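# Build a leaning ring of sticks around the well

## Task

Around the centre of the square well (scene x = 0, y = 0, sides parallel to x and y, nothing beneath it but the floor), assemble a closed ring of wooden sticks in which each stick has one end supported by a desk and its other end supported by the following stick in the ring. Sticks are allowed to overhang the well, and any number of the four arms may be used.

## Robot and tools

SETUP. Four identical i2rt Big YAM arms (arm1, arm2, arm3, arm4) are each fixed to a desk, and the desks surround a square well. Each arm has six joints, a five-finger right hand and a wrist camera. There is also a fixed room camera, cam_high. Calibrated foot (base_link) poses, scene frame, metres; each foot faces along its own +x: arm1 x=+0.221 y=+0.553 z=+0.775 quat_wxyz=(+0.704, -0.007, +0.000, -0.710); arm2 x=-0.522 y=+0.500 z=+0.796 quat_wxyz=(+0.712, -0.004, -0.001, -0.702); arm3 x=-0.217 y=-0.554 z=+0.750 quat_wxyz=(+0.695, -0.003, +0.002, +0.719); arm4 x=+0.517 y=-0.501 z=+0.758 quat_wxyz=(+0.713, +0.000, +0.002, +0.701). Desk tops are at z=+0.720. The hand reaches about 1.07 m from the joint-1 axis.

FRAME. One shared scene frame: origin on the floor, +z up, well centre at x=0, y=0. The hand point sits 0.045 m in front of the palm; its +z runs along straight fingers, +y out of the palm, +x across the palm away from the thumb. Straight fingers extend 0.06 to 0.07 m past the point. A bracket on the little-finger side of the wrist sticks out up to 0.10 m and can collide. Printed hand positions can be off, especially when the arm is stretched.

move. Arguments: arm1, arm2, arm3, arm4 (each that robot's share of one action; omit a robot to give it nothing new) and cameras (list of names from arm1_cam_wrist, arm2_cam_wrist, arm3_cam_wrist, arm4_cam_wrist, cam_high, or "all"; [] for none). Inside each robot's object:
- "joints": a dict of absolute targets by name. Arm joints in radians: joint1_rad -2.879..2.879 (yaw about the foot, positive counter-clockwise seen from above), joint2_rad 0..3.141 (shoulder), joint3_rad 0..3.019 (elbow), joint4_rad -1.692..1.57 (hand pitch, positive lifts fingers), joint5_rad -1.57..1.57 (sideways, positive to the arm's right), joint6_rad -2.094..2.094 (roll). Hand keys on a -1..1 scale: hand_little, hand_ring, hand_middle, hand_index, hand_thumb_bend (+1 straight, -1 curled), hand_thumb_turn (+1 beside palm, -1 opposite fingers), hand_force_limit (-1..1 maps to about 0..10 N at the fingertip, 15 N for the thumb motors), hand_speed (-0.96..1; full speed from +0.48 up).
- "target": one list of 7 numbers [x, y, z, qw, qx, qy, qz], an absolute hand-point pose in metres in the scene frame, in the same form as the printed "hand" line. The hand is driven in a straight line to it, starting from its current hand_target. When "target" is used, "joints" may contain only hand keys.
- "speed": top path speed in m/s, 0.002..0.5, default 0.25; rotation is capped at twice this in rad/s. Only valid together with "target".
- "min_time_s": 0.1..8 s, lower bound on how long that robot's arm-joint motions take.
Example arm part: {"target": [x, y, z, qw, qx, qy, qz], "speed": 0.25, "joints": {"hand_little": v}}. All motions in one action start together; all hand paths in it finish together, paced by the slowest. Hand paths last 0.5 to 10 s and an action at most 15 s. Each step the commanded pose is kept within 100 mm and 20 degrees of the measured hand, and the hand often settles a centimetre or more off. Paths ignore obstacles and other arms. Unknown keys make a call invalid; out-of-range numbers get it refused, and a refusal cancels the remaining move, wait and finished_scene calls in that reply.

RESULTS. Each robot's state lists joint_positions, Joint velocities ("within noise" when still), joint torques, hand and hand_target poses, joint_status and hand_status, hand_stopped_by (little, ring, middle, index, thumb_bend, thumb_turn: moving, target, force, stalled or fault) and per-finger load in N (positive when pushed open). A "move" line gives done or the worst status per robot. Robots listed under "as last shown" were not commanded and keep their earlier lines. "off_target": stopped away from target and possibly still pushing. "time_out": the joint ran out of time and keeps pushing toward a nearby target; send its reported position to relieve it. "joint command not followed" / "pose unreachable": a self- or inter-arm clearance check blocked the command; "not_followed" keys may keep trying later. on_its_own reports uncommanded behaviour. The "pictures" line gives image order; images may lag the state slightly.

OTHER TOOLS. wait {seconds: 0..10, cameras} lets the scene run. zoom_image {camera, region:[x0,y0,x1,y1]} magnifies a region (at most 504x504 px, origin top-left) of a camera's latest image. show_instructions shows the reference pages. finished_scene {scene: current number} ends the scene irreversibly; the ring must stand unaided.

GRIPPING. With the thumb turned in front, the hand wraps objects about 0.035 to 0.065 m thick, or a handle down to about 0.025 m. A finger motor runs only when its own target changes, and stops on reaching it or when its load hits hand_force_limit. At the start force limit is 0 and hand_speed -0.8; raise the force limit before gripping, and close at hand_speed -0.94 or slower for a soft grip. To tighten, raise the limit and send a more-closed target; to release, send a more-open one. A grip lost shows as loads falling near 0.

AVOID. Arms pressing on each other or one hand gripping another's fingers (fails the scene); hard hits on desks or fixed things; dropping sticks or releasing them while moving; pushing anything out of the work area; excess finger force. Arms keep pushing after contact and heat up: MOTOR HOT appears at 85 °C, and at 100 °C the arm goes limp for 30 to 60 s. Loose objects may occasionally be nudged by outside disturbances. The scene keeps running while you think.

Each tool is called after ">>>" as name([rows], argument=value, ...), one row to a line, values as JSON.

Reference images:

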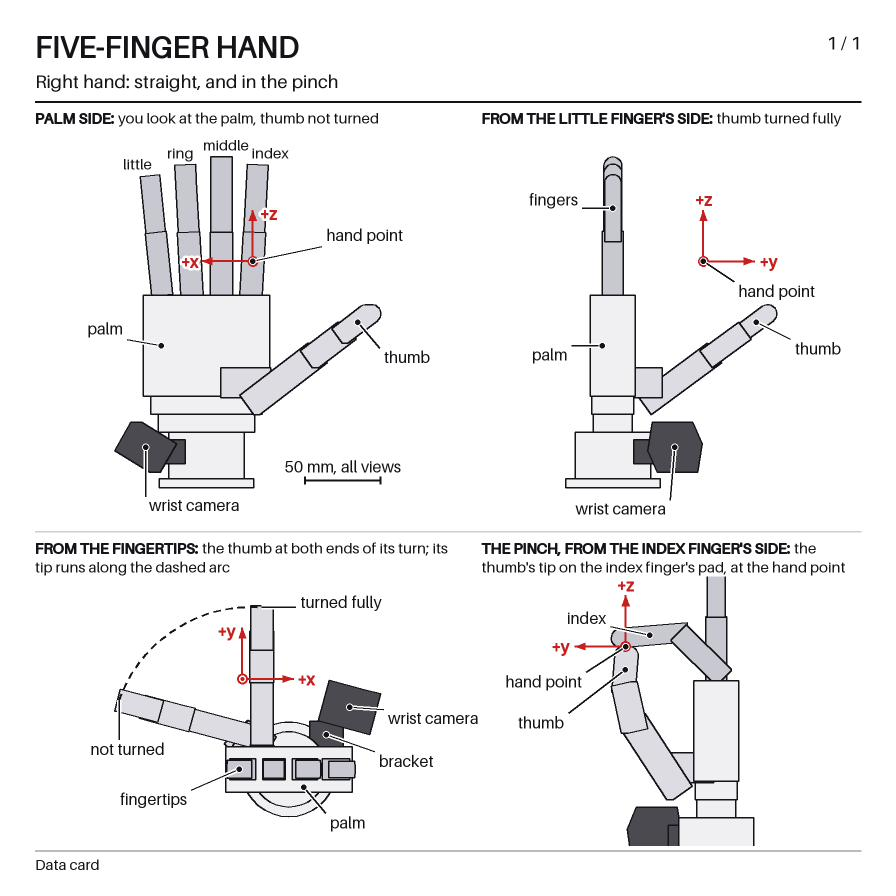

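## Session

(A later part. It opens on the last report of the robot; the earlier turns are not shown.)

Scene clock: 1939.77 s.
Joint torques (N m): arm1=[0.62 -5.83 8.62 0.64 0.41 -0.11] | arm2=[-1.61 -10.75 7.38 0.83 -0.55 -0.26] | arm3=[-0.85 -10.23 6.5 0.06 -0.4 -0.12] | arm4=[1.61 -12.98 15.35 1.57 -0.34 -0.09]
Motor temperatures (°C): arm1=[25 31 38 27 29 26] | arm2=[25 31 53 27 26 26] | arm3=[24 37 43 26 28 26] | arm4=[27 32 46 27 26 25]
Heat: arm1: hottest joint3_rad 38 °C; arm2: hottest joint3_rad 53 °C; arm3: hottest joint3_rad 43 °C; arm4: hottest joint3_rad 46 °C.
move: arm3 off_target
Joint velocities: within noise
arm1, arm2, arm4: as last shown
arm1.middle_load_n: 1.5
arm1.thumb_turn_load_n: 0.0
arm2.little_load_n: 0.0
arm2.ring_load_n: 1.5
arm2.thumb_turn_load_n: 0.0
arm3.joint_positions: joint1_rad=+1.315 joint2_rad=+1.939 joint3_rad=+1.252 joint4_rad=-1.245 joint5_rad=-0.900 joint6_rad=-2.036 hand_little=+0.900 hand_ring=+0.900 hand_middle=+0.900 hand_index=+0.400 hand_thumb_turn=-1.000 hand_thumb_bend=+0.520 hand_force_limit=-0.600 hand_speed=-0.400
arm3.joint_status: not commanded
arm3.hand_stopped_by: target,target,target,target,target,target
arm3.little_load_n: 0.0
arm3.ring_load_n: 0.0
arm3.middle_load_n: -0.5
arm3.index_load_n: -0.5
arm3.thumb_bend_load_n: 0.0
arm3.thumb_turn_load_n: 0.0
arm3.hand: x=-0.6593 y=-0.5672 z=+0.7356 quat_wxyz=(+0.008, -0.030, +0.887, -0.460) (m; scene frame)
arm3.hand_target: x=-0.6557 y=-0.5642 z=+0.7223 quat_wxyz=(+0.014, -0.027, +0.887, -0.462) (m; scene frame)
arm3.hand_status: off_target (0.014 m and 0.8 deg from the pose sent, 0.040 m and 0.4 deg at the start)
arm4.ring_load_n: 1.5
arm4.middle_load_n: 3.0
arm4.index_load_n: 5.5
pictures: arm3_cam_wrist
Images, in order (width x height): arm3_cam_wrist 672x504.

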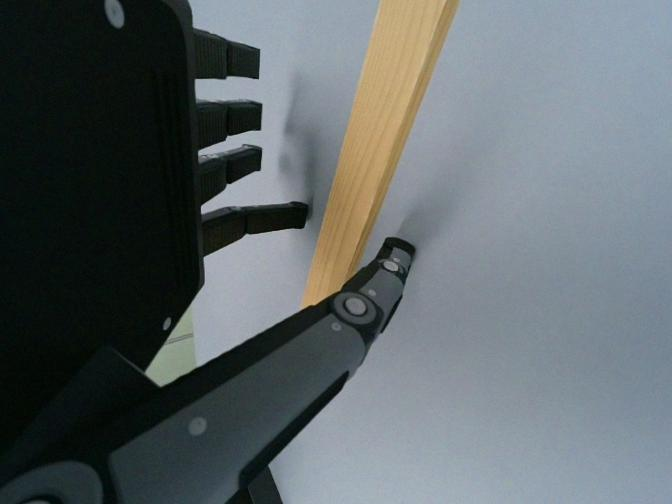

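>>> move(arm3={"target": [-0.656, -0.566, 0.712, 0.01410, -0.02709, 0.88661, -0.46152], "speed": 0.06})

>>> move(arm3={"target": [-0.656, -0.566, 0.724, 0.01410, -0.02709, 0.88661, -0.46152], "speed": 0.06, "joints": {"hand_index": -0.15, "hand_force_limit": -0.3, "hand_speed": -0.9}}, cameras=["arm3_cam_wrist"])

Scene clock: 1946.73 s.
Joint torques (N m): arm1=[0.85 -5.83 8.59 0.51 0.44 -0.12] | arm2=[-1.61 -10.81 7.38 0.83 -0.56 -0.26] | arm3=[-0.73 -9.47 5.78 0.39 -0.46 -0.07] | arm4=[1.55 -13.04 15.36 1.58 -0.35 -0.09]
Motor temperatures (°C): arm1=[25 31 38 27 29 26] | arm2=[25 31 53 27 26 26] | arm3=[24 37 42 26 28 26] | arm4=[27 32 46 27 26 25]
Heat: arm1: hottest joint3_rad 38 °C; arm2: hottest joint3_rad 53 °C; arm3: hottest joint3_rad 42 °C; arm4: hottest joint3_rad 46 °C.
move: arm3 off_target
Joint velocities: within noise
arm1, arm2: as last shown
arm1.middle_load_n: 2.0
arm1.thumb_turn_load_n: 0.5
arm2.ring_load_n: 2.0
arm2.thumb_turn_load_n: -0.5
arm3.joint_positions: joint1_rad=+1.315 joint2_rad=+1.941 joint3_rad=+1.252 joint4_rad=-1.224 joint5_rad=-0.900 joint6_rad=-2.036 hand_little=+0.900 hand_ring=+0.900 hand_middle=+0.900 hand_index=+0.400 hand_thumb_turn=-1.000 hand_thumb_bend=+0.520 hand_force_limit=-0.600 hand_speed=-0.400
arm3.joint_status: not commanded
arm3.hand_stopped_by: target,target,target,target,target,target
arm3.little_load_n: 0.0
arm3.ring_load_n: 0.0
arm3.middle_load_n: 0.0
arm3.index_load_n: 0.0
arm3.thumb_bend_load_n: -0.5
arm3.thumb_turn_load_n: 1.0
arm3.hand: x=-0.6636 y=-0.5663 z=+0.7329 quat_wxyz=(+0.000, -0.034, +0.888, -0.458) (m; scene frame)
arm3.hand_target: x=-0.6554 y=-0.5662 z=+0.7129 quat_wxyz=(+0.014, -0.027, +0.887, -0.462) (m; scene frame)
arm3.hand_status: off_target (0.022 m and 1.8 deg from the pose sent, 0.024 m and 0.8 deg at the start)
arm4.joint_positions: joint1_rad=+0.750 joint2_rad=+1.521 joint3_rad=+1.177 joint4_rad=-0.389 joint5_rad=-0.446 joint6_rad=-0.340 hand_little=-0.200 hand_ring=-0.064 hand_middle=-0.043 hand_index=-0.090 hand_thumb_turn=-1.000 hand_thumb_bend=+0.523 hand_force_limit=-0.750 hand_speed=-0.930
arm4.joint_status: not commanded
arm4.hand_stopped_by: target,force,force,force,target,target
arm4.little_load_n: 0.0
arm4.ring_load_n: 1.5
arm4.middle_load_n: 3.5
arm4.index_load_n: 6.0
arm4.thumb_bend_load_n: 13.0
arm4.thumb_turn_load_n: 1.0
arm4.hand: x=+0.0693 y=-0.1399 z=+0.9280 quat_wxyz=(-0.349, +0.720, +0.532, -0.277) (m; scene frame)
arm4.hand_target: x=+0.0512 y=-0.1312 z=+0.9502 quat_wxyz=(-0.367, +0.704, +0.540, -0.281) (m; scene frame)
arm4.hand_status: not commanded
pictures: none

Scene clock: 1948.90 s.
Joint torques (N m): arm1=[0.44 -4.89 8.68 0.59 0.41 -0.11] | arm2=[-1.61 -10.75 7.36 0.81 -0.55 -0.26] | arm3=[-0.67 -10.81 6.5 -0.35 -0.27 -0.06] | arm4=[1.55 -13.1 15.38 1.57 -0.35 -0.09]
Motor temperatures (°C): arm1=[25 31 38 27 29 26] | arm2=[25 31 53 27 26 26] | arm3=[24 37 42 26 28 26] | arm4=[27 32 46 27 26 25]
Heat: arm1: hottest joint3_rad 38 °C; arm2: hottest joint3_rad 53 °C; arm3: hottest joint3_rad 42 °C; arm4: hottest joint3_rad 46 °C.
move: arm3 off_target
Joint velocities: within noise
arm1, arm2, arm4: as last shown
arm1.ring_load_n: 2.5
arm2.ring_load_n: 1.5
arm2.thumb_bend_load_n: 11.0
arm2.thumb_turn_load_n: 0.0
arm3.joint_positions: joint1_rad=+1.316 joint2_rad=+1.941 joint3_rad=+1.251 joint4_rad=-1.233 joint5_rad=-0.905 joint6_rad=-2.036 hand_little=+0.900 hand_ring=+0.900 hand_middle=+0.900 hand_index=-0.055 hand_thumb_turn=-1.000 hand_thumb_bend=+0.520 hand_force_limit=-0.300 hand_speed=-0.900
arm3.joint_status: hand_index off_target (ended at -0.055, target -0.150); the others done
arm3.hand_stopped_by: target,target,target,force,target,target
arm3.little_load_n: 0.0
arm3.ring_load_n: 0.0
arm3.middle_load_n: 0.0
arm3.index_load_n: 3.0
arm3.thumb_bend_load_n: 1.5
arm3.thumb_turn_load_n: -1.0
arm3.hand: x=-0.6615 y=-0.5678 z=+0.7339 quat_wxyz=(+0.004, -0.032, +0.887, -0.461) (m; scene frame)
arm3.hand_target: x=-0.6559 y=-0.5661 z=+0.7243 quat_wxyz=(+0.014, -0.027, +0.887, -0.462) (m; scene frame)
arm3.hand_status: off_target (0.011 m and 1.3 deg from the pose sent, 0.012 m and 1.8 deg at the start)
arm4.ring_load_n: 1.0
arm4.thumb_bend_load_n: 12.5
pictures: arm3_cam_wrist
Images, in order (width x height): arm3_cam_wrist 672x504.

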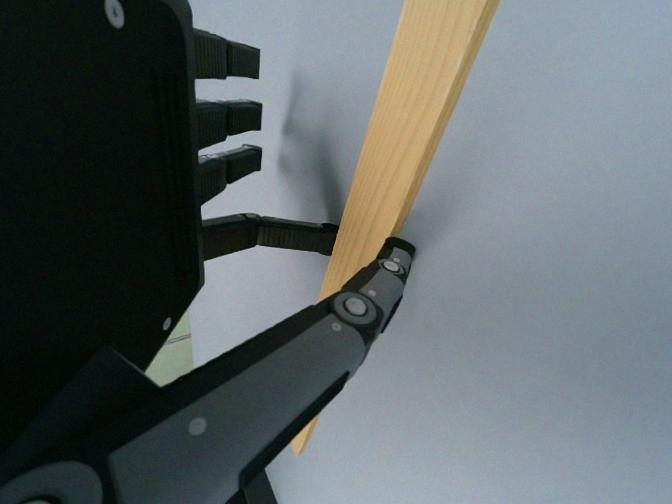

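>>> move(arm3={"joints": {"hand_index": -0.16, "hand_force_limit": 0.3, "hand_speed": -0.93}})

>>> move(arm3={"joints": {"hand_index": -0.17, "hand_force_limit": 0.6, "hand_speed": -0.93}})

Scene clock: 1953.87 s.
Joint torques (N m): arm1=[0.91 -5.25 8.65 0.44 0.4 -0.1] | arm2=[-1.67 -10.75 7.38 0.83 -0.55 -0.26] | arm3=[-0.73 -10.75 6.5 -0.36 -0.27 -0.07] | arm4=[1.55 -13.04 15.32 1.55 -0.34 -0.09]
Motor temperatures (°C): arm1=[25 31 38 27 29 26] | arm2=[25 31 53 27 26 26] | arm3=[24 37 42 26 28 26] | arm4=[27 32 46 27 26 25]
Heat: arm1: hottest joint3_rad 38 °C; arm2: hottest joint3_rad 53 °C; arm3: hottest joint3_rad 42 °C; arm4: hottest joint3_rad 46 °C.
move: arm3 off_target
Joint velocities: within noise
arm1, arm4: as last shown
arm1.ring_load_n: 2.0
arm1.thumb_bend_load_n: 10.0
arm1.thumb_turn_load_n: 0.0
arm2.joint_positions: joint1_rad=+1.126 joint2_rad=+1.367 joint3_rad=+1.026 joint4_rad=-0.537 joint5_rad=-0.732 joint6_rad=-0.657 hand_little=+0.900 hand_ring=-0.049 hand_middle=+0.900 hand_index=-0.098 hand_thumb_turn=-1.000 hand_thumb_bend=+0.523 hand_force_limit=+0.400 hand_speed=-0.930
arm2.joint_status: not commanded
arm2.hand_stopped_by: target,force,target,force,target,target
arm2.little_load_n: 0.0
arm2.ring_load_n: 1.5
arm2.middle_load_n: 0.0
arm2.index_load_n: 7.0
arm2.thumb_bend_load_n: 11.0
arm2.thumb_turn_load_n: 0.0
arm2.hand: x=-0.0484 y=+0.4163 z=+0.9655 quat_wxyz=(-0.399, +0.765, -0.452, +0.227) (m; scene frame)
arm2.hand_target: x=-0.0519 y=+0.4200 z=+0.9699 quat_wxyz=(-0.400, +0.768, -0.443, +0.231) (m; scene frame)
arm2.hand_status: not commanded
arm3.joint_positions: joint1_rad=+1.316 joint2_rad=+1.941 joint3_rad=+1.251 joint4_rad=-1.233 joint5_rad=-0.905 joint6_rad=-2.036 hand_little=+0.900 hand_ring=+0.900 hand_middle=+0.900 hand_index=-0.066 hand_thumb_turn=-1.000 hand_thumb_bend=+0.521 hand_force_limit=+0.300 hand_speed=-0.930
arm3.joint_status: hand_index off_target (ended at -0.066, target -0.160); the others done
arm3.hand_stopped_by: target,target,target,force,target,target
arm3.little_load_n: 0.0
arm3.ring_load_n: 0.0
arm3.middle_load_n: 0.0
arm3.index_load_n: 7.0
arm3.thumb_bend_load_n: 3.0
arm3.thumb_turn_load_n: -1.0
arm3.hand: x=-0.6615 y=-0.5678 z=+0.7339 quat_wxyz=(+0.004, -0.032, +0.887, -0.461) (m; scene frame)
arm3.hand_target: x=-0.6559 y=-0.5661 z=+0.7243 quat_wxyz=(+0.014, -0.027, +0.887, -0.462) (m; scene frame)
arm3.hand_status: not commanded
pictures: none

Scene clock: 1954.27 s.
Joint torques (N m): arm1=[0.67 -5.66 8.62 0.64 0.38 -0.12] | arm2=[-1.61 -10.75 7.38 0.83 -0.55 -0.26] | arm3=[-0.62 -10.7 6.52 -0.35 -0.27 -0.07] | arm4=[1.55 -12.98 15.35 1.58 -0.34 -0.1]
Motor temperatures (°C): arm1=[25 31 38 27 29 26] | arm2=[25 31 53 27 26 26] | arm3=[24 37 42 26 28 26] | arm4=[27 32 46 27 26 25]
Heat: arm1: hottest joint3_rad 38 °C; arm2: hottest joint3_rad 53 °C; arm3: hottest joint3_rad 42 °C; arm4: hottest joint3_rad 46 °C.
move: arm3 off_target
Joint velocities: within noise
arm1, arm2, arm4: as last shown
arm1.thumb_bend_load_n: 10.5
arm1.thumb_turn_load_n: 0.5
arm2.little_load_n: -0.5
arm2.thumb_turn_load_n: -0.5
arm3.joint_positions: joint1_rad=+1.316 joint2_rad=+1.941 joint3_rad=+1.251 joint4_rad=-1.233 joint5_rad=-0.905 joint6_rad=-2.036 hand_little=+0.900 hand_ring=+0.900 hand_middle=+0.900 hand_index=-0.070 hand_thumb_turn=-1.000 hand_thumb_bend=+0.521 hand_force_limit=+0.600 hand_speed=-0.930
arm3.joint_status: hand_index off_target (ended at -0.070, target -0.170); the others done
arm3.hand_stopped_by: target,target,target,force,target,target
arm3.little_load_n: 0.0
arm3.ring_load_n: 0.0
arm3.middle_load_n: 0.0
arm3.index_load_n: 8.5
arm3.thumb_bend_load_n: 4.0
arm3.thumb_turn_load_n: -1.5
arm3.hand: x=-0.6615 y=-0.5678 z=+0.7339 quat_wxyz=(+0.004, -0.032, +0.887, -0.461) (m; scene frame)
arm3.hand_target: x=-0.6559 y=-0.5661 z=+0.7243 quat_wxyz=(+0.014, -0.027, +0.887, -0.462) (m; scene frame)
arm3.hand_status: not commanded
pictures: none

>>> move(arm3={"target": [-0.656, -0.566, 0.734, 0.01410, -0.02709, 0.88661, -0.46152], "speed": 0.05})

>>> move(arm3={"joints": {"hand_index": -0.18, "hand_force_limit": 0.6, "hand_speed": -0.93}}, cameras=["arm3_cam_wrist"])

Scene clock: 1960.77 s.
Joint torques (N m): arm1=[0.62 -5.77 8.69 0.57 0.38 -0.11] | arm2=[-1.67 -10.81 7.38 0.81 -0.55 -0.26] | arm3=[-0.67 -11.87 6.99 -0.77 -0.43 -0.07] | arm4=[1.61 -13.1 15.35 1.54 -0.34 -0.09]
Motor temperatures (°C): arm1=[25 31 38 27 29 26] | arm2=[25 31 53 27 26 26] | arm3=[24 36 41 26 27 26] | arm4=[27 32 46 27 26 25]
Heat: arm1: hottest joint3_rad 38 °C; arm2: hottest joint3_rad 53 °C; arm3: hottest joint3_rad 41 °C; arm4: hottest joint3_rad 46 °C.
move: arm3 done
Joint velocities: within noise
arm1, arm2, arm4: as last shown
arm1.ring_load_n: 2.5
arm1.middle_load_n: 2.5
arm1.thumb_turn_load_n: 0.0
arm2.little_load_n: 0.0
arm2.thumb_turn_load_n: 0.0
arm3.joint_positions: joint1_rad=+1.316 joint2_rad=+1.941 joint3_rad=+1.251 joint4_rad=-1.245 joint5_rad=-0.901 joint6_rad=-2.036 hand_little=+0.900 hand_ring=+0.900 hand_middle=+0.900 hand_index=-0.070 hand_thumb_turn=-1.000 hand_thumb_bend=+0.521 hand_force_limit=+0.600 hand_speed=-0.930
arm3.joint_status: not commanded
arm3.hand_stopped_by: target,target,target,force,target,target
arm3.little_load_n: 0.0
arm3.ring_load_n: -0.5
arm3.middle_load_n: 0.0
arm3.index_load_n: 6.5
arm3.thumb_bend_load_n: 4.5
arm3.thumb_turn_load_n: -3.5
arm3.hand: x=-0.6584 y=-0.5678 z=+0.7345 quat_wxyz=(+0.010, -0.029, +0.887, -0.461) (m; scene frame)
arm3.hand_target: x=-0.6560 y=-0.5661 z=+0.7341 quat_wxyz=(+0.014, -0.027, +0.887, -0.462) (m; scene frame)
arm3.hand_status: done (0.003 m and 0.6 deg from the pose sent, 0.006 m and 1.3 deg at the start)
arm4.thumb_turn_load_n: 1.5
pictures: none

Scene clock: 1961.17 s.
Joint torques (N m): arm1=[0.56 -5.42 8.7 0.8 0.37 -0.16] | arm2=[-1.61 -10.81 7.38 0.83 -0.55 -0.26] | arm3=[-0.67 -11.93 6.99 -0.76 -0.43 -0.06] | arm4=[1.55 -13.04 15.36 1.52 -0.34 -0.09]
Motor temperatures (°C): arm1=[25 31 38 27 29 26] | arm2=[25 31 53 27 26 26] | arm3=[24 36 41 26 27 26] | arm4=[27 32 46 27 26 25]
Heat: arm1: hottest joint3_rad 38 °C; arm2: hottest joint3_rad 53 °C; arm3: hottest joint3_rad 41 °C; arm4: hottest joint3_rad 46 °C.
move: arm3 off_target
Joint velocities: within noise
arm1.joint_positions: joint1_rad=+2.045 joint2_rad=+1.298 joint3_rad=+0.424 joint4_rad=-0.259 joint5_rad=+0.874 joint6_rad=+1.009 hand_little=+0.900 hand_ring=-0.071 hand_middle=-0.041 hand_index=-0.085 hand_thumb_turn=-1.000 hand_thumb_bend=+0.522 hand_force_limit=-0.600 hand_speed=-0.920
arm1.joint_status: not commanded
arm1.hand_stopped_by: target,force,force,force,target,target
arm1.little_load_n: 0.0
arm1.ring_load_n: 2.0
arm1.middle_load_n: 2.0
arm1.index_load_n: 6.0
arm1.thumb_bend_load_n: 10.5
arm1.thumb_turn_load_n: 0.0
arm1.hand: x=+0.5648 y=+0.6064 z=+0.7624 quat_wxyz=(-0.170, +0.357, -0.815, +0.424) (m; scene frame)
arm1.hand_target: x=+0.5786 y=+0.6078 z=+0.7751 quat_wxyz=(-0.180, +0.347, -0.816, +0.425) (m; scene frame)
arm1.hand_status: not commanded
arm2, arm4: as last shown
arm2.thumb_bend_load_n: 11.5
arm3.joint_positions: joint1_rad=+1.316 joint2_rad=+1.941 joint3_rad=+1.251 joint4_rad=-1.245 joint5_rad=-0.901 joint6_rad=-2.036 hand_little=+0.900 hand_ring=+0.900 hand_middle=+0.900 hand_index=-0.075 hand_thumb_turn=-1.000 hand_thumb_bend=+0.521 hand_force_limit=+0.600 hand_speed=-0.930
arm3.joint_status: hand_index off_target (ended at -0.075, target -0.180); the others done
arm3.hand_stopped_by: target,target,target,force,target,target
arm3.little_load_n: 0.0
arm3.ring_load_n: 0.0
arm3.middle_load_n: 0.0
arm3.index_load_n: 7.5
arm3.thumb_bend_load_n: 5.5
arm3.thumb_turn_load_n: -4.0
arm3.hand: x=-0.6584 y=-0.5678 z=+0.7345 quat_wxyz=(+0.010, -0.029, +0.887, -0.461) (m; scene frame)
arm3.hand_target: x=-0.6561 y=-0.5661 z=+0.7340 quat_wxyz=(+0.014, -0.027, +0.887, -0.462) (m; scene frame)
arm3.hand_status: not commanded
arm4.little_load_n: 0.5
arm4.thumb_turn_load_n: 1.0
pictures: arm3_cam_wrist
Images, in order (width x height): arm3_cam_wrist 672x504.

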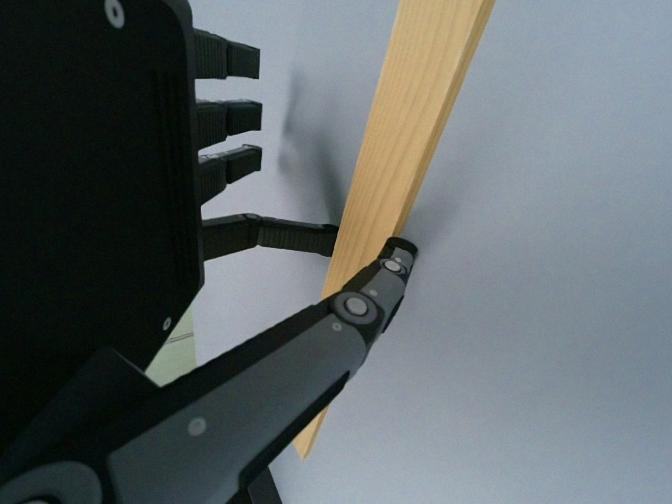

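>>> move(arm3={"target": [-0.656, -0.566, 0.775, 0.01410, -0.02709, 0.88661, -0.46152], "speed": 0.05}, cameras=["arm3_cam_wrist", "cam_high"])

Scene clock: 2001.83 s.
Joint torques (N m): arm1=[1.61 -5.6 8.68 0.76 0.37 -0.16] | arm2=[-1.61 -10.75 7.38 0.83 -0.56 -0.26] | arm3=[-0.62 -12.45 9.76 -0.85 -0.43 -0.05] | arm4=[1.67 -13.1 15.35 1.57 -0.35 -0.09]
Motor temperatures (°C): arm1=[25 31 38 27 29 26] | arm2=[25 31 53 27 26 26] | arm3=[24 36 40 26 27 26] | arm4=[27 32 46 27 26 25]
Heat: arm1: hottest joint3_rad 38 °C; arm2: hottest joint3_rad 53 °C; arm3: hottest joint3_rad 40 °C; arm4: hottest joint3_rad 46 °C.
move: arm3 off_target
Joint velocities: within noise
arm1, arm2, arm4: as last shown
arm2.middle_load_n: -0.5
arm2.thumb_bend_load_n: 11.0
arm3.joint_positions: joint1_rad=+1.316 joint2_rad=+1.890 joint3_rad=+1.251 joint4_rad=-1.337 joint5_rad=-0.900 joint6_rad=-2.036 hand_little=+0.900 hand_ring=+0.900 hand_middle=+0.900 hand_index=-0.075 hand_thumb_turn=-1.000 hand_thumb_bend=+0.521 hand_force_limit=+0.600 hand_speed=-0.930
arm3.joint_status: not commanded
arm3.hand_stopped_by: target,target,target,force,target,target
arm3.little_load_n: 0.0
arm3.ring_load_n: 0.0
arm3.middle_load_n: 0.0
arm3.index_load_n: 6.0
arm3.thumb_bend_load_n: 4.5
arm3.thumb_turn_load_n: -2.5
arm3.hand: x=-0.6443 y=-0.5707 z=+0.7635 quat_wxyz=(+0.028, -0.020, +0.884, -0.465) (m; scene frame)
arm3.hand_target: x=-0.6556 y=-0.5661 z=+0.7750 quat_wxyz=(+0.014, -0.027, +0.887, -0.461) (m; scene frame)
arm3.hand_status: off_target (0.017 m and 1.8 deg from the pose sent, 0.041 m and 0.6 deg at the start)
arm4.little_load_n: 0.0
pictures: arm3_cam_wrist, cam_high
Images, in order (width x height): arm3_cam_wrist 672x504, cam_high 672x504.

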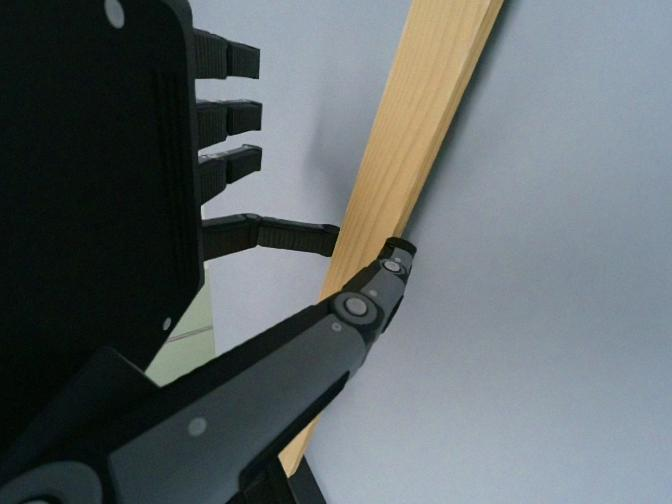

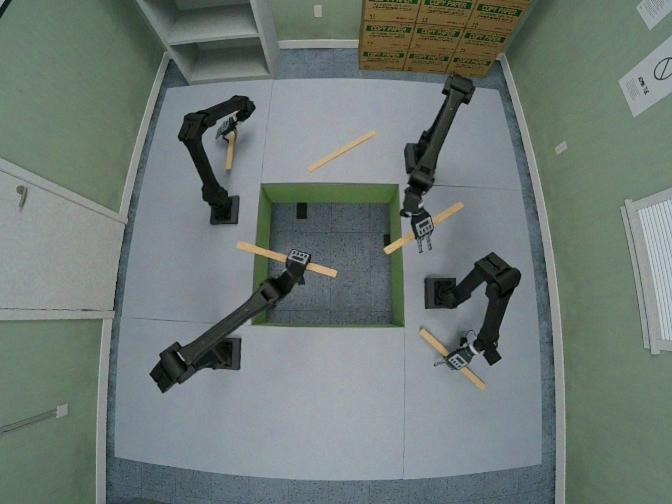

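>>> move(arm3={"joints": {"hand_index": -0.19, "hand_force_limit": 0.6, "hand_speed": -0.93}})

>>> move(arm3={"joints": {"hand_ring": -0.2, "hand_middle": -0.2, "hand_force_limit": -0.6, "hand_speed": -0.92}}, cameras=["arm3_cam_wrist"])

Scene clock: 2011.83 s.
Joint torques (N m): arm1=[1.03 -5.25 8.7 0.75 0.44 -0.15] | arm2=[-1.61 -10.75 7.38 0.81 -0.56 -0.26] | arm3=[-0.67 -12.51 9.74 -0.84 -0.43 -0.05] | arm4=[1.55 -12.98 15.35 1.55 -0.35 -0.09]
Motor temperatures (°C): arm1=[25 31 38 27 29 26] | arm2=[25 31 53 27 26 26] | arm3=[24 36 40 26 27 26] | arm4=[27 32 47 27 26 25]
Heat: arm1: hottest joint3_rad 38 °C; arm2: hottest joint3_rad 53 °C; arm3: hottest joint3_rad 40 °C; arm4: hottest joint3_rad 47 °C.
move: arm3 off_target
Joint velocities: within noise
arm1, arm2, arm4: as last shown
arm2.middle_load_n: 0.0
arm2.thumb_bend_load_n: 11.5
arm3.joint_positions: joint1_rad=+1.316 joint2_rad=+1.890 joint3_rad=+1.251 joint4_rad=-1.337 joint5_rad=-0.900 joint6_rad=-2.036 hand_little=+0.900 hand_ring=+0.900 hand_middle=+0.900 hand_index=-0.086 hand_thumb_turn=-1.000 hand_thumb_bend=+0.522 hand_force_limit=+0.600 hand_speed=-0.930
arm3.joint_status: hand_index off_target (ended at -0.086, target -0.190); the others done
arm3.hand_stopped_by: target,target,target,force,target,target
arm3.little_load_n: 0.0
arm3.ring_load_n: 0.0
arm3.middle_load_n: 0.0
arm3.index_load_n: 9.0
arm3.thumb_bend_load_n: 7.0
arm3.thumb_turn_load_n: -3.5
arm3.hand: x=-0.6443 y=-0.5707 z=+0.7635 quat_wxyz=(+0.028, -0.020, +0.884, -0.465) (m; scene frame)
arm3.hand_target: x=-0.6557 y=-0.5661 z=+0.7750 quat_wxyz=(+0.014, -0.027, +0.887, -0.461) (m; scene frame)
arm3.hand_status: not commanded
pictures: none

Scene clock: 2016.60 s.
Joint torques (N m): arm1=[0.67 -5.3 8.73 0.79 0.38 -0.12] | arm2=[-1.61 -10.81 7.38 0.81 -0.56 -0.26] | arm3=[-0.62 -12.51 9.77 -0.84 -0.42 -0.05] | arm4=[1.44 -13.04 15.38 1.55 -0.34 -0.09]
Motor temperatures (°C): arm1=[25 31 38 27 29 26] | arm2=[25 31 53 27 26 26] | arm3=[24 36 40 26 27 26] | arm4=[27 32 47 27 26 25]
Heat: arm1: hottest joint3_rad 38 °C; arm2: hottest joint3_rad 53 °C; arm3: hottest joint3_rad 40 °C; arm4: hottest joint3_rad 47 °C.
move: arm3 off_target
Joint velocities: within noise
arm1, arm2: as last shown
arm1.little_load_n: -0.5
arm1.middle_load_n: 2.5
arm2.ring_load_n: 2.0
arm3.joint_positions: joint1_rad=+1.316 joint2_rad=+1.890 joint3_rad=+1.251 joint4_rad=-1.337 joint5_rad=-0.900 joint6_rad=-2.036 hand_little=+0.900 hand_ring=-0.086 hand_middle=-0.041 hand_index=-0.086 hand_thumb_turn=-1.000 hand_thumb_bend=+0.522 hand_force_limit=-0.600 hand_speed=-0.920
arm3.joint_status: hand_ring off_target (ended at -0.086, target -0.200); hand_middle off_target (ended at -0.041, target -0.200); the others done
arm3.hand_stopped_by: target,force,force,force,target,target
arm3.little_load_n: 0.0
arm3.ring_load_n: 2.5
arm3.middle_load_n: 1.0
arm3.index_load_n: 8.5
arm3.thumb_bend_load_n: 9.0
arm3.thumb_turn_load_n: -0.5
arm3.hand: x=-0.6443 y=-0.5707 z=+0.7635 quat_wxyz=(+0.028, -0.020, +0.884, -0.465) (m; scene frame)
arm3.hand_target: x=-0.6557 y=-0.5661 z=+0.7750 quat_wxyz=(+0.014, -0.027, +0.887, -0.461) (m; scene frame)
arm3.hand_status: not commanded
arm4.joint_positions: joint1_rad=+0.750 joint2_rad=+1.521 joint3_rad=+1.177 joint4_rad=-0.389 joint5_rad=-0.446 joint6_rad=-0.340 hand_little=-0.200 hand_ring=-0.064 hand_middle=-0.043 hand_index=-0.090 hand_thumb_turn=-1.000 hand_thumb_bend=+0.523 hand_force_limit=-0.750 hand_speed=-0.930
arm4.joint_status: not commanded
arm4.hand_stopped_by: target,force,force,force,target,target
arm4.little_load_n: 0.0
arm4.ring_load_n: 1.0
arm4.middle_load_n: 3.5
arm4.index_load_n: 6.0
arm4.thumb_bend_load_n: 12.5
arm4.thumb_turn_load_n: 1.0
arm4.hand: x=+0.0693 y=-0.1399 z=+0.9280 quat_wxyz=(-0.349, +0.720, +0.532, -0.277) (m; scene frame)
arm4.hand_target: x=+0.0512 y=-0.1312 z=+0.9502 quat_wxyz=(-0.367, +0.704, +0.540, -0.281) (m; scene frame)
arm4.hand_status: not commanded
pictures: arm3_cam_wrist
Images, in order (width x height): arm3_cam_wrist 672x504.

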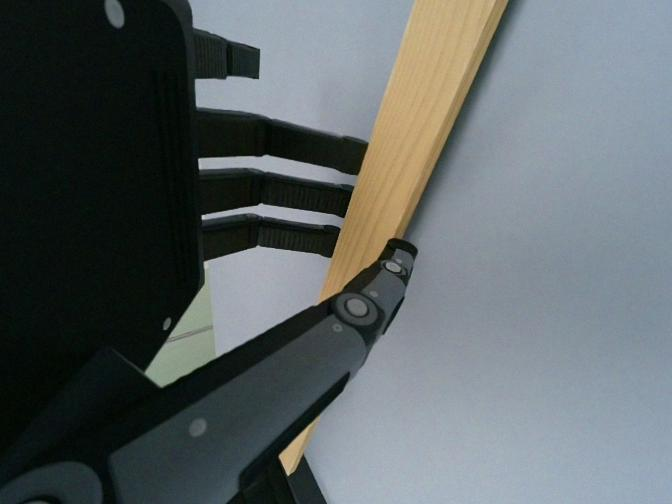

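>>> move(arm3={"target": [-0.656, -0.556, 0.95, 0.01410, -0.02709, 0.88661, -0.46152], "speed": 0.08}, arm4={"target": [0.012, -0.145, 0.94, 0.42060, -0.56843, -0.67057, 0.22436], "speed": 0.08}, cameras=["arm3_cam_wrist", "arm4_cam_wrist", "cam_high"])

Scene clock: 2047.03 s.
Joint torques (N m): arm1=[0.97 -5.89 8.65 0.66 0.4 -0.15] | arm2=[-1.61 -10.81 7.38 0.81 -0.56 -0.26] | arm3=[-1.26 -10.99 12.86 -0.66 -0.44 0.1] | arm4=[1.67 -13.27 14.67 2.69 -0.08 -0.13]
Motor temperatures (°C): arm1=[25 31 38 27 29 26] | arm2=[25 31 53 27 26 26] | arm3=[24 36 41 26 27 26] | arm4=[27 32 47 27 26 25]
Heat: arm1: hottest joint3_rad 38 °C; arm2: hottest joint3_rad 53 °C; arm3: hottest joint3_rad 41 °C; arm4: hottest joint3_rad 47 °C.
move: arm3 off_target; arm4 off_target
Joint velocities: within noise
arm1, arm2: as last shown
arm1.little_load_n: 0.0
arm2.thumb_turn_load_n: -0.5
arm3.joint_positions: joint1_rad=+1.307 joint2_rad=+1.665 joint3_rad=+1.446 joint4_rad=-1.673 joint5_rad=-0.890 joint6_rad=-1.987 hand_little=+0.900 hand_ring=-0.086 hand_middle=-0.041 hand_index=-0.086 hand_thumb_turn=-1.000 hand_thumb_bend=+0.522 hand_force_limit=-0.600 hand_speed=-0.920
arm3.joint_status: not commanded
arm3.hand_stopped_by: target,force,force,force,target,target
arm3.little_load_n: 0.0
arm3.ring_load_n: 1.5
arm3.middle_load_n: 1.5
arm3.index_load_n: 8.5
arm3.thumb_bend_load_n: 8.5
arm3.thumb_turn_load_n: -1.0
arm3.hand: x=-0.6462 y=-0.5638 z=+0.9331 quat_wxyz=(+0.003, -0.014, +0.892, -0.452) (m; scene frame)
arm3.hand_target: x=-0.6553 y=-0.5566 z=+0.9494 quat_wxyz=(-0.014, -0.013, +0.894, -0.447) (m; scene frame)
arm3.hand_status: off_target (0.021 m and 2.3 deg from the pose sent, 0.187 m and 1.8 deg at the start; a joint's target at an end of its range on 40 of 99 steps)
arm4.joint_positions: joint1_rad=+0.853 joint2_rad=+1.540 joint3_rad=+1.177 joint4_rad=-0.335 joint5_rad=-0.418 joint6_rad=-0.663 hand_little=-0.200 hand_ring=-0.064 hand_middle=-0.043 hand_index=-0.090 hand_thumb_turn=-1.000 hand_thumb_bend=+0.523 hand_force_limit=-0.750 hand_speed=-0.930
arm4.joint_status: not commanded
arm4.hand_stopped_by: target,force,force,force,target,target
arm4.little_load_n: 0.0
arm4.ring_load_n: 1.0
arm4.middle_load_n: 3.5
arm4.index_load_n: 6.0
arm4.thumb_bend_load_n: 12.5
arm4.thumb_turn_load_n: 1.0
arm4.hand: x=+0.0354 y=-0.1554 z=+0.9184 quat_wxyz=(-0.396, +0.590, +0.667, -0.225) (m; scene frame)
arm4.hand_target: x=+0.0135 y=-0.1463 z=+0.9406 quat_wxyz=(-0.421, +0.568, +0.670, -0.224) (m; scene frame)
arm4.hand_status: off_target (0.033 m and 3.8 deg from the pose sent, 0.059 m and 25.7 deg at the start)
pictures: arm3_cam_wrist, arm4_cam_wrist, cam_high
Images, in order (width x height): arm3_cam_wrist 672x504, arm4_cam_wrist 672x504, cam_high 672x504.

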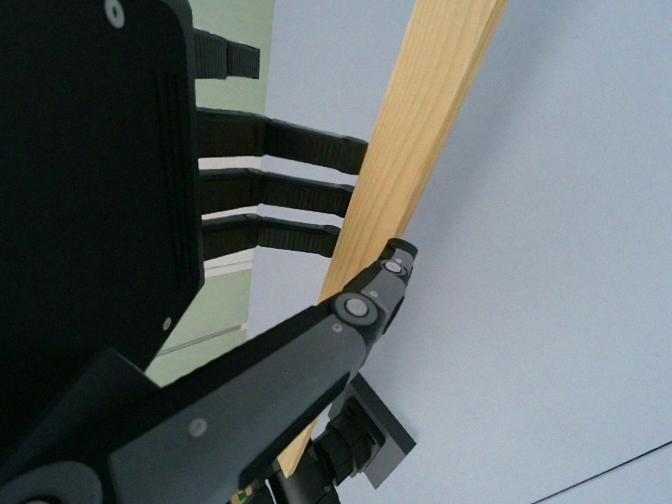

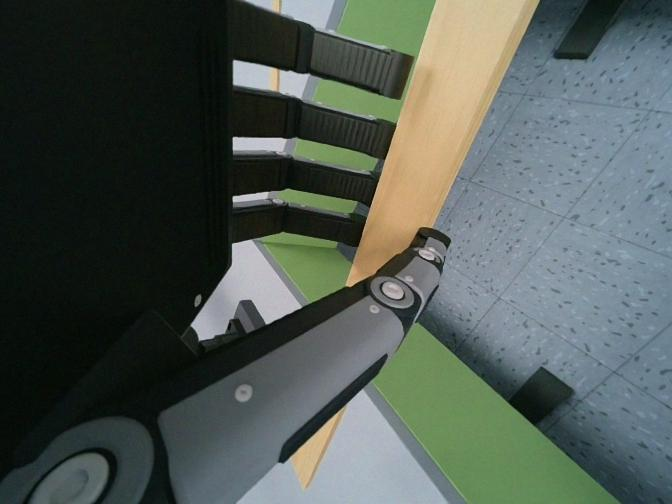

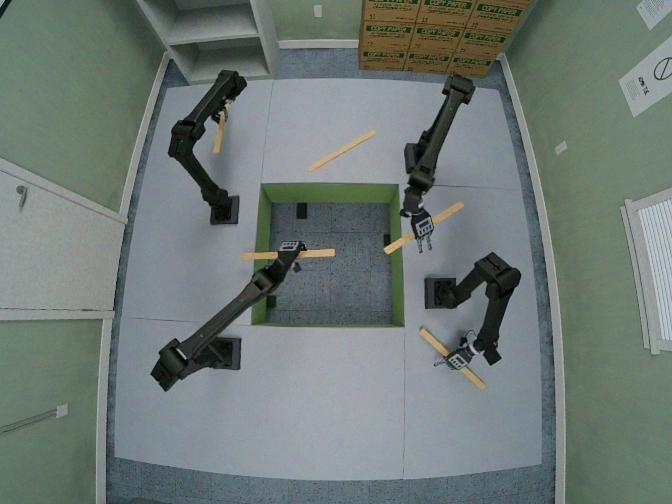

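>>> zoom_image(camera="cam_high", region=[220, 210, 350, 300])

Scaled by 3.877 from the camera's 672x504 image, which has a finer 960x720 frame.

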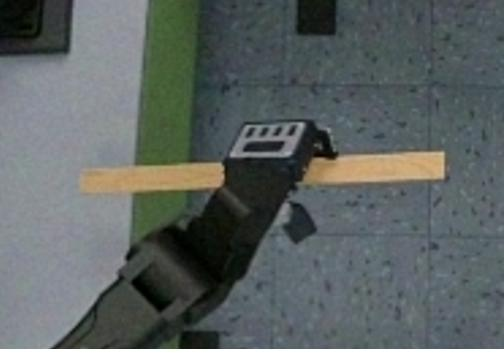

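>>> move(arm3={"target": [-0.625, -0.318, 0.97, 0.23087, -0.44352, -0.76818, 0.39988], "speed": 0.12}, arm4={"target": [-0.015, -0.136, 0.862, 0.43046, -0.56099, -0.67439, 0.21262], "speed": 0.05}, cameras=["arm3_cam_wrist", "arm4_cam_wrist", "cam_high"])

>>> zoom_image(camera="cam_high", region=[220, 210, 350, 300])

Scene clock: 2082.07 s.
Joint torques (N m): arm1=[0.85 -5.07 8.7 0.66 0.42 -0.15] | arm2=[-1.61 -10.81 7.36 0.83 -0.56 -0.26] | arm3=[-1.08 -10.05 9.68 1.37 -0.45 0.09] | arm4=[1.85 -14.92 9.59 2.82 -0.01 -0.13]
Motor temperatures (°C): arm1=[25 31 38 27 29 26] | arm2=[25 31 53 27 26 26] | arm3=[24 36 44 26 28 26] | arm4=[27 32 45 27 25 25]
Heat: arm1: hottest joint3_rad 38 °C; arm2: hottest joint3_rad 53 °C; arm3: hottest joint3_rad 44 °C; arm4: hottest joint3_rad 45 °C.
move: arm3 done; arm4 off_target
Joint velocities: within noise
arm1: as last shown
arm2.joint_positions: joint1_rad=+1.126 joint2_rad=+1.367 joint3_rad=+1.026 joint4_rad=-0.537 joint5_rad=-0.732 joint6_rad=-0.657 hand_little=+0.900 hand_ring=-0.049 hand_middle=+0.900 hand_index=-0.098 hand_thumb_turn=-1.000 hand_thumb_bend=+0.523 hand_force_limit=+0.400 hand_speed=-0.930
arm2.joint_status: not commanded
arm2.hand_stopped_by: target,force,target,force,target,target
arm2.little_load_n: 0.0
arm2.ring_load_n: 1.5
arm2.middle_load_n: 0.0
arm2.index_load_n: 7.0
arm2.thumb_bend_load_n: 11.0
arm2.thumb_turn_load_n: 0.0
arm2.hand: x=-0.0484 y=+0.4163 z=+0.9655 quat_wxyz=(-0.399, +0.765, -0.452, +0.227) (m; scene frame)
arm2.hand_target: x=-0.0519 y=+0.4200 z=+0.9699 quat_wxyz=(-0.400, +0.768, -0.443, +0.231) (m; scene frame)
arm2.hand_status: not commanded
arm3.joint_positions: joint1_rad=+0.749 joint2_rad=+1.479 joint3_rad=+1.309 joint4_rad=-1.077 joint5_rad=-0.915 joint6_rad=-1.164 hand_little=+0.900 hand_ring=-0.086 hand_middle=-0.041 hand_index=-0.086 hand_thumb_turn=-1.000 hand_thumb_bend=+0.522 hand_force_limit=-0.600 hand_speed=-0.920
arm3.joint_status: not commanded
arm3.hand_stopped_by: target,force,force,force,target,target
arm3.little_load_n: 0.0
arm3.ring_load_n: 1.5
arm3.middle_load_n: 1.5
arm3.index_load_n: 8.0
arm3.thumb_bend_load_n: 8.5
arm3.thumb_turn_load_n: -1.0
arm3.hand: x=-0.6273 y=-0.3209 z=+0.9656 quat_wxyz=(-0.223, +0.440, +0.771, -0.403) (m; scene frame)
arm3.hand_target: x=-0.6250 y=-0.3181 z=+0.9699 quat_wxyz=(-0.231, +0.443, +0.768, -0.400) (m; scene frame)
arm3.hand_status: done (0.006 m and 1.1 deg from the pose sent, 0.249 m and 61.6 deg at the start)
arm4.joint_positions: joint1_rad=+0.880 joint2_rad=+1.685 joint3_rad=+1.177 joint4_rad=-0.121 joint5_rad=-0.380 joint6_rad=-0.668 hand_little=-0.200 hand_ring=-0.064 hand_middle=-0.043 hand_index=-0.090 hand_thumb_turn=-1.000 hand_thumb_bend=+0.523 hand_force_limit=-0.750 hand_speed=-0.930
arm4.joint_status: not commanded
arm4.hand_stopped_by: target,force,force,force,target,target
arm4.little_load_n: 0.0
arm4.ring_load_n: 1.0
arm4.middle_load_n: 3.5
arm4.index_load_n: 6.0
arm4.thumb_bend_load_n: 12.5
arm4.thumb_turn_load_n: 1.0
arm4.hand: x=-0.0052 y=-0.1321 z=+0.8660 quat_wxyz=(-0.427, +0.572, +0.667, -0.213) (m; scene frame)
arm4.hand_target: x=-0.0147 y=-0.1362 z=+0.8620 quat_wxyz=(-0.430, +0.561, +0.674, -0.213) (m; scene frame)
arm4.hand_status: off_target (0.011 m and 1.5 deg from the pose sent, 0.078 m and 5.4 deg at the start)
pictures: arm3_cam_wrist, arm4_cam_wrist, cam_high
Images, in order (width x height): arm3_cam_wrist 672x504, arm4_cam_wrist 672x504, cam_high 672x504.

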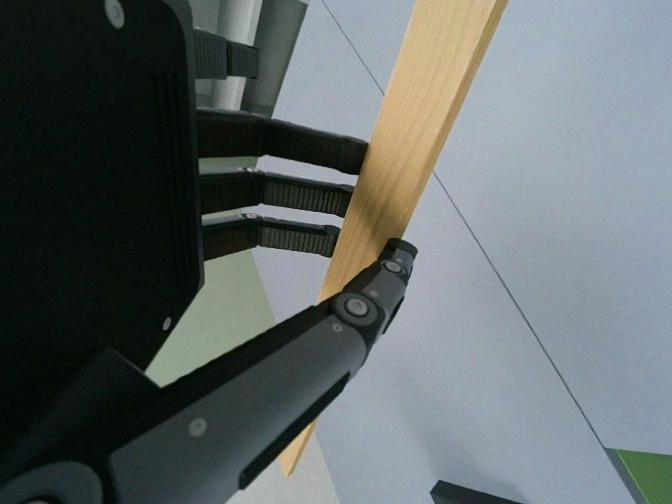

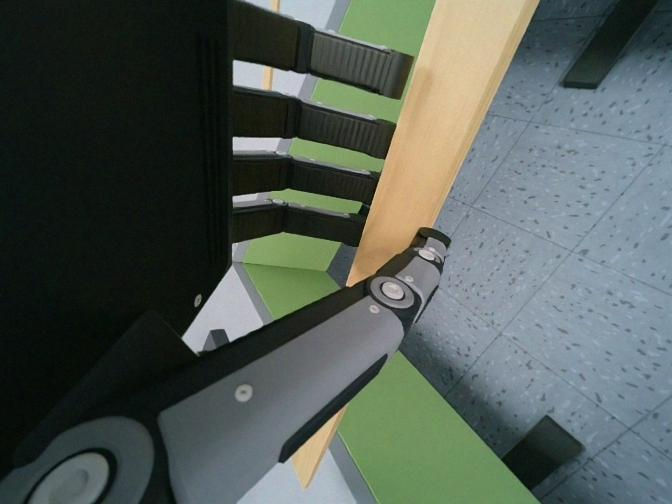

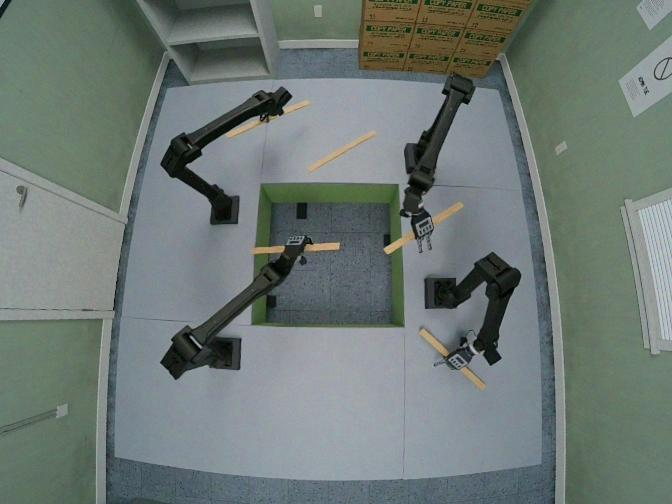

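Scaled by 3.877 from the camera's 672x504 image, which has a finer 960x720 frame.

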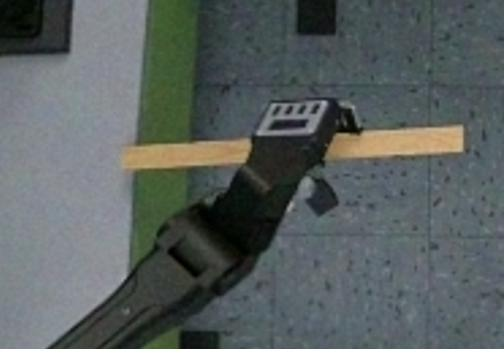

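>>> move(arm3={"target": [-0.45, -0.155, 0.975, 0.39988, -0.76818, -0.44352, 0.23087], "speed": 0.12}, arm4={"target": [-0.002, -0.154, 0.841, 0.42764, -0.55211, -0.68167, 0.21824], "speed": 0.05}, cameras=["arm3_cam_wrist", "arm4_cam_wrist", "cam_high"])

>>> zoom_image(camera="cam_high", region=[220, 210, 350, 300])

Scene clock: 2103.77 s.
Joint torques (N m): arm1=[1.2 -5.07 8.64 0.73 0.4 -0.11] | arm2=[-1.61 -10.81 7.38 0.81 -0.56 -0.26] | arm3=[-1.2 -6.77 10.43 2.22 -0.11 0.06] | arm4=[1.9 -15.56 8.23 2.82 -0.26 -0.12]
Motor temperatures (°C): arm1=[25 31 38 27 29 26] | arm2=[25 30 53 27 26 26] | arm3=[24 37 45 26 27 26] | arm4=[27 33 42 27 25 25]
Heat: arm1: hottest joint3_rad 38 °C; arm2: hottest joint3_rad 53 °C; arm3: hottest joint3_rad 45 °C; arm4: hottest joint3_rad 42 °C.
move: arm3 done; arm4 done
Joint velocities: within noise
arm1, arm2: as last shown
arm1.index_load_n: 6.5
arm1.thumb_turn_load_n: 0.5
arm2.ring_load_n: 2.0
arm2.thumb_bend_load_n: 11.5
arm2.thumb_turn_load_n: -0.5
arm3.joint_positions: joint1_rad=+0.271 joint2_rad=+1.214 joint3_rad=+1.024 joint4_rad=-0.593 joint5_rad=-0.595 joint6_rad=-0.505 hand_little=+0.900 hand_ring=-0.086 hand_middle=-0.041 hand_index=-0.086 hand_thumb_turn=-1.000 hand_thumb_bend=+0.522 hand_force_limit=-0.600 hand_speed=-0.920
arm3.joint_status: not commanded
arm3.hand_stopped_by: target,force,force,force,target,target
arm3.little_load_n: -0.5
arm3.ring_load_n: 1.5
arm3.middle_load_n: 1.5
arm3.index_load_n: 8.5
arm3.thumb_bend_load_n: 8.5
arm3.thumb_turn_load_n: -1.0
arm3.hand: x=-0.4530 y=-0.1573 z=+0.9698 quat_wxyz=(-0.390, +0.768, +0.450, -0.234) (m; scene frame)
arm3.hand_target: x=-0.4500 y=-0.1550 z=+0.9751 quat_wxyz=(-0.400, +0.768, +0.444, -0.231) (m; scene frame)
arm3.hand_status: done (0.006 m and 1.5 deg from the pose sent, 0.243 m and 60.9 deg at the start)
arm4.joint_positions: joint1_rad=+0.885 joint2_rad=+1.685 joint3_rad=+1.104 joint4_rad=-0.058 joint5_rad=-0.392 joint6_rad=-0.682 hand_little=-0.200 hand_ring=-0.064 hand_middle=-0.043 hand_index=-0.090 hand_thumb_turn=-1.000 hand_thumb_bend=+0.523 hand_force_limit=-0.750 hand_speed=-0.930
arm4.joint_status: not commanded
arm4.hand_stopped_by: target,force,force,force,target,target
arm4.little_load_n: 0.0
arm4.ring_load_n: 1.5
arm4.middle_load_n: 3.5
arm4.index_load_n: 6.0
arm4.thumb_bend_load_n: 12.5
arm4.thumb_turn_load_n: 1.0
arm4.hand: x=+0.0046 y=-0.1464 z=+0.8410 quat_wxyz=(-0.423, +0.565, +0.675, -0.216) (m; scene frame)
arm4.hand_target: x=-0.0020 y=-0.1541 z=+0.8410 quat_wxyz=(-0.428, +0.552, +0.682, -0.218) (m; scene frame)
arm4.hand_status: done (0.010 m and 1.8 deg from the pose sent, 0.033 m and 2.9 deg at the start)
pictures: arm3_cam_wrist, arm4_cam_wrist, cam_high
Images, in order (width x height): arm3_cam_wrist 672x504, arm4_cam_wrist 672x504, cam_high 672x504.

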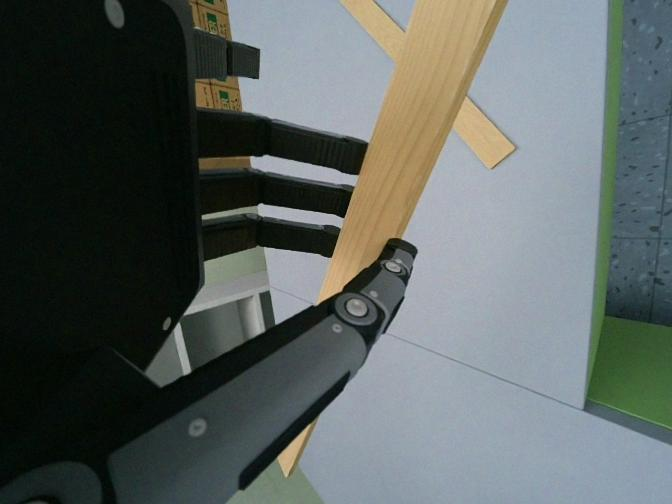

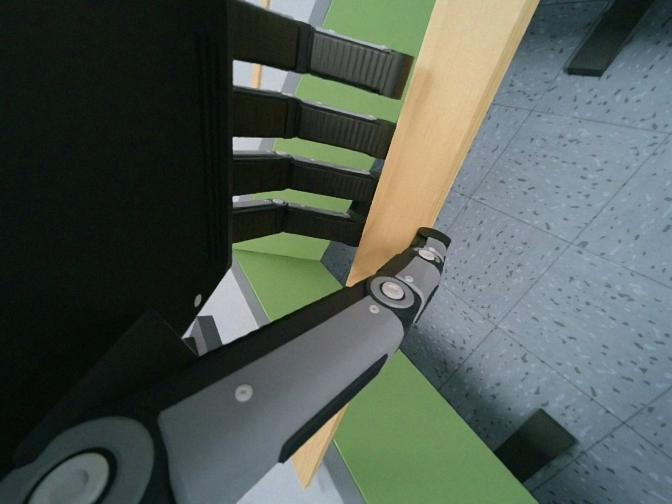

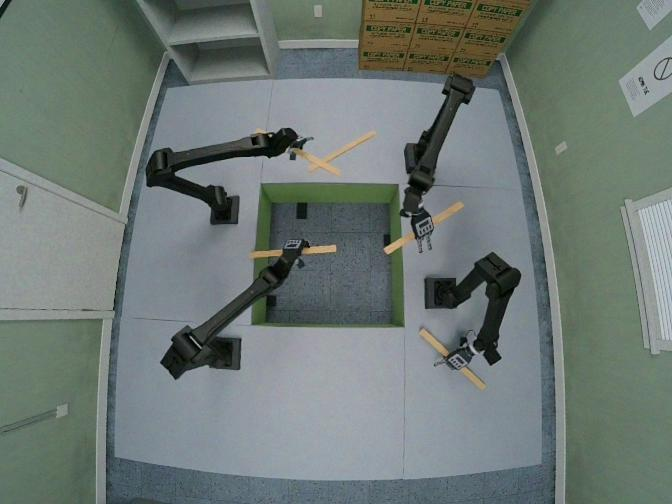

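Scaled by 3.877 from the camera's 672x504 image, which has a finer 960x720 frame.

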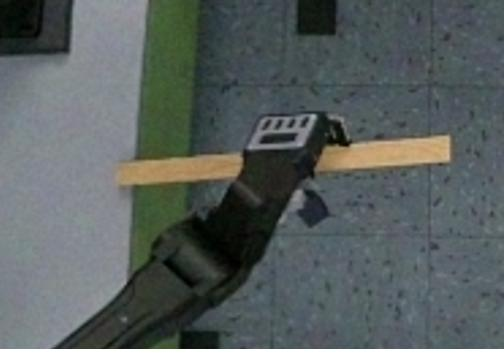

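>>> move(arm3={"target": [-0.235, -0.032, 0.985, 0.45725, -0.87840, -0.06426, -0.12345], "speed": 0.12}, arm4={"target": [0.0, -0.159, 0.826, 0.42764, -0.55211, -0.68167, 0.21824], "speed": 0.03}, cameras=["arm3_cam_wrist", "arm4_cam_wrist", "cam_high"])

>>> zoom_image(camera="cam_high", region=[220, 180, 390, 300])

Scene clock: 2150.10 s.
Joint torques (N m): arm1=[0.91 -5.19 8.59 0.47 0.39 -0.17] | arm2=[-1.61 -10.81 7.38 0.81 -0.55 -0.26] | arm3=[-1.61 -4.78 15.65 2.51 0.43 0.07] | arm4=[1.73 -14.45 8.09 2.85 -0.08 -0.1]
Motor temperatures (°C): arm1=[25 31 38 27 29 26] | arm2=[25 30 53 27 26 26] | arm3=[24 36 45 26 27 26] | arm4=[27 34 38 27 25 25]
Heat: arm1: hottest joint3_rad 38 °C; arm2: hottest joint3_rad 53 °C; arm3: hottest joint3_rad 45 °C; arm4: hottest joint3_rad 38 °C.
move: arm3 off_target; arm4 off_target
Joint velocities: within noise
arm1, arm2: as last shown
arm1.middle_load_n: 2.0
arm1.index_load_n: 6.0
arm1.thumb_turn_load_n: 0.0
arm2.ring_load_n: 1.5
arm2.thumb_bend_load_n: 11.0
arm2.thumb_turn_load_n: 0.0
arm3.joint_positions: joint1_rad=+0.059 joint2_rad=+1.208 joint3_rad=+0.999 joint4_rad=-0.434 joint5_rad=+0.224 joint6_rad=-0.193 hand_little=+0.900 hand_ring=-0.086 hand_middle=-0.041 hand_index=-0.086 hand_thumb_turn=-1.000 hand_thumb_bend=+0.522 hand_force_limit=-0.600 hand_speed=-0.920
arm3.joint_status: not commanded
arm3.hand_stopped_by: target,force,force,force,target,target
arm3.little_load_n: 0.0
arm3.ring_load_n: 1.5
arm3.middle_load_n: 1.5
arm3.index_load_n: 8.5
arm3.thumb_bend_load_n: 8.5
arm3.thumb_turn_load_n: -1.0
arm3.hand: x=-0.2379 y=-0.0532 z=+0.9629 quat_wxyz=(-0.435, +0.889, +0.078, +0.122) (m; scene frame)
arm3.hand_target: x=-0.2349 y=-0.0336 z=+0.9854 quat_wxyz=(-0.457, +0.878, +0.064, +0.123) (m; scene frame)
arm3.hand_status: off_target (0.031 m and 3.2 deg from the pose sent, 0.252 m and 62.9 deg at the start)
arm4.joint_positions: joint1_rad=+0.889 joint2_rad=+1.685 joint3_rad=+1.073 joint4_rad=-0.013 joint5_rad=-0.392 joint6_rad=-0.682 hand_little=-0.200 hand_ring=-0.064 hand_middle=-0.043 hand_index=-0.090 hand_thumb_turn=-1.000 hand_thumb_bend=+0.523 hand_force_limit=-0.750 hand_speed=-0.930
arm4.joint_status: not commanded
arm4.hand_stopped_by: target,force,force,force,target,target
arm4.little_load_n: 0.0
arm4.ring_load_n: 1.0
arm4.middle_load_n: 3.5
arm4.index_load_n: 6.0
arm4.thumb_bend_load_n: 12.5
arm4.thumb_turn_load_n: 1.0
arm4.hand: x=+0.0057 y=-0.1514 z=+0.8336 quat_wxyz=(-0.429, +0.561, +0.675, -0.217) (m; scene frame)
arm4.hand_target: x=+0.0001 y=-0.1591 z=+0.8261 quat_wxyz=(-0.428, +0.552, +0.682, -0.218) (m; scene frame)
arm4.hand_status: off_target (0.012 m and 1.3 deg from the pose sent, 0.020 m and 1.8 deg at the start)
pictures: arm3_cam_wrist, arm4_cam_wrist, cam_high
Images, in order (width x height): arm3_cam_wrist 672x504, arm4_cam_wrist 672x504, cam_high 672x504.

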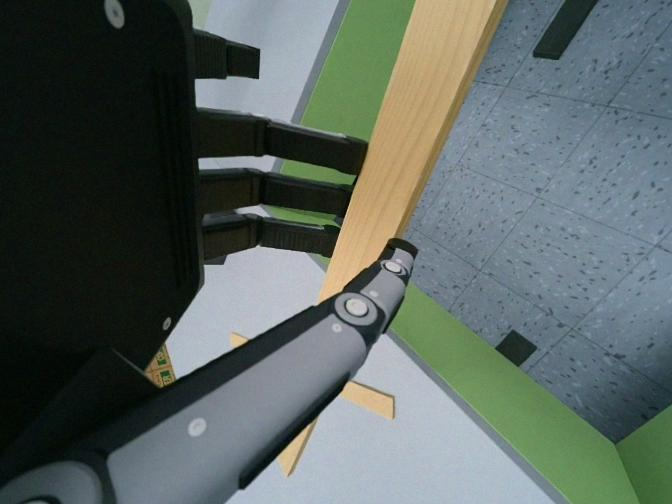

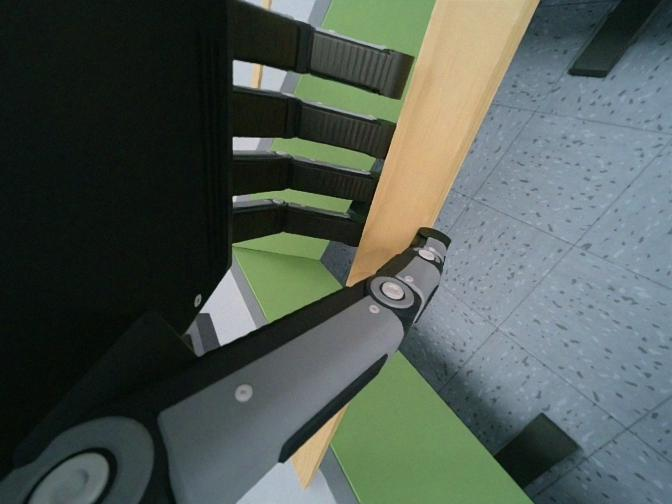

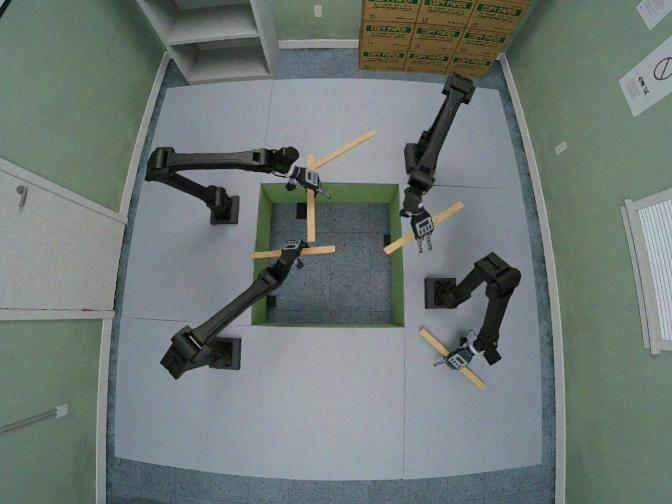

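Scaled by 2.965 from the camera's 672x504 image, which has a finer 960x720 frame.

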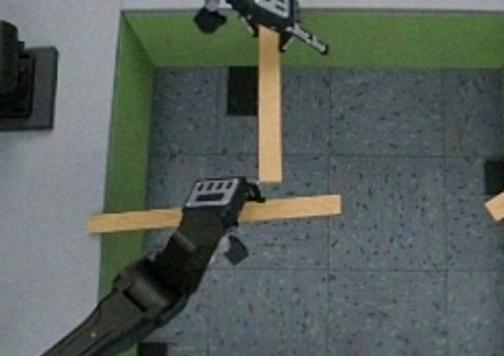

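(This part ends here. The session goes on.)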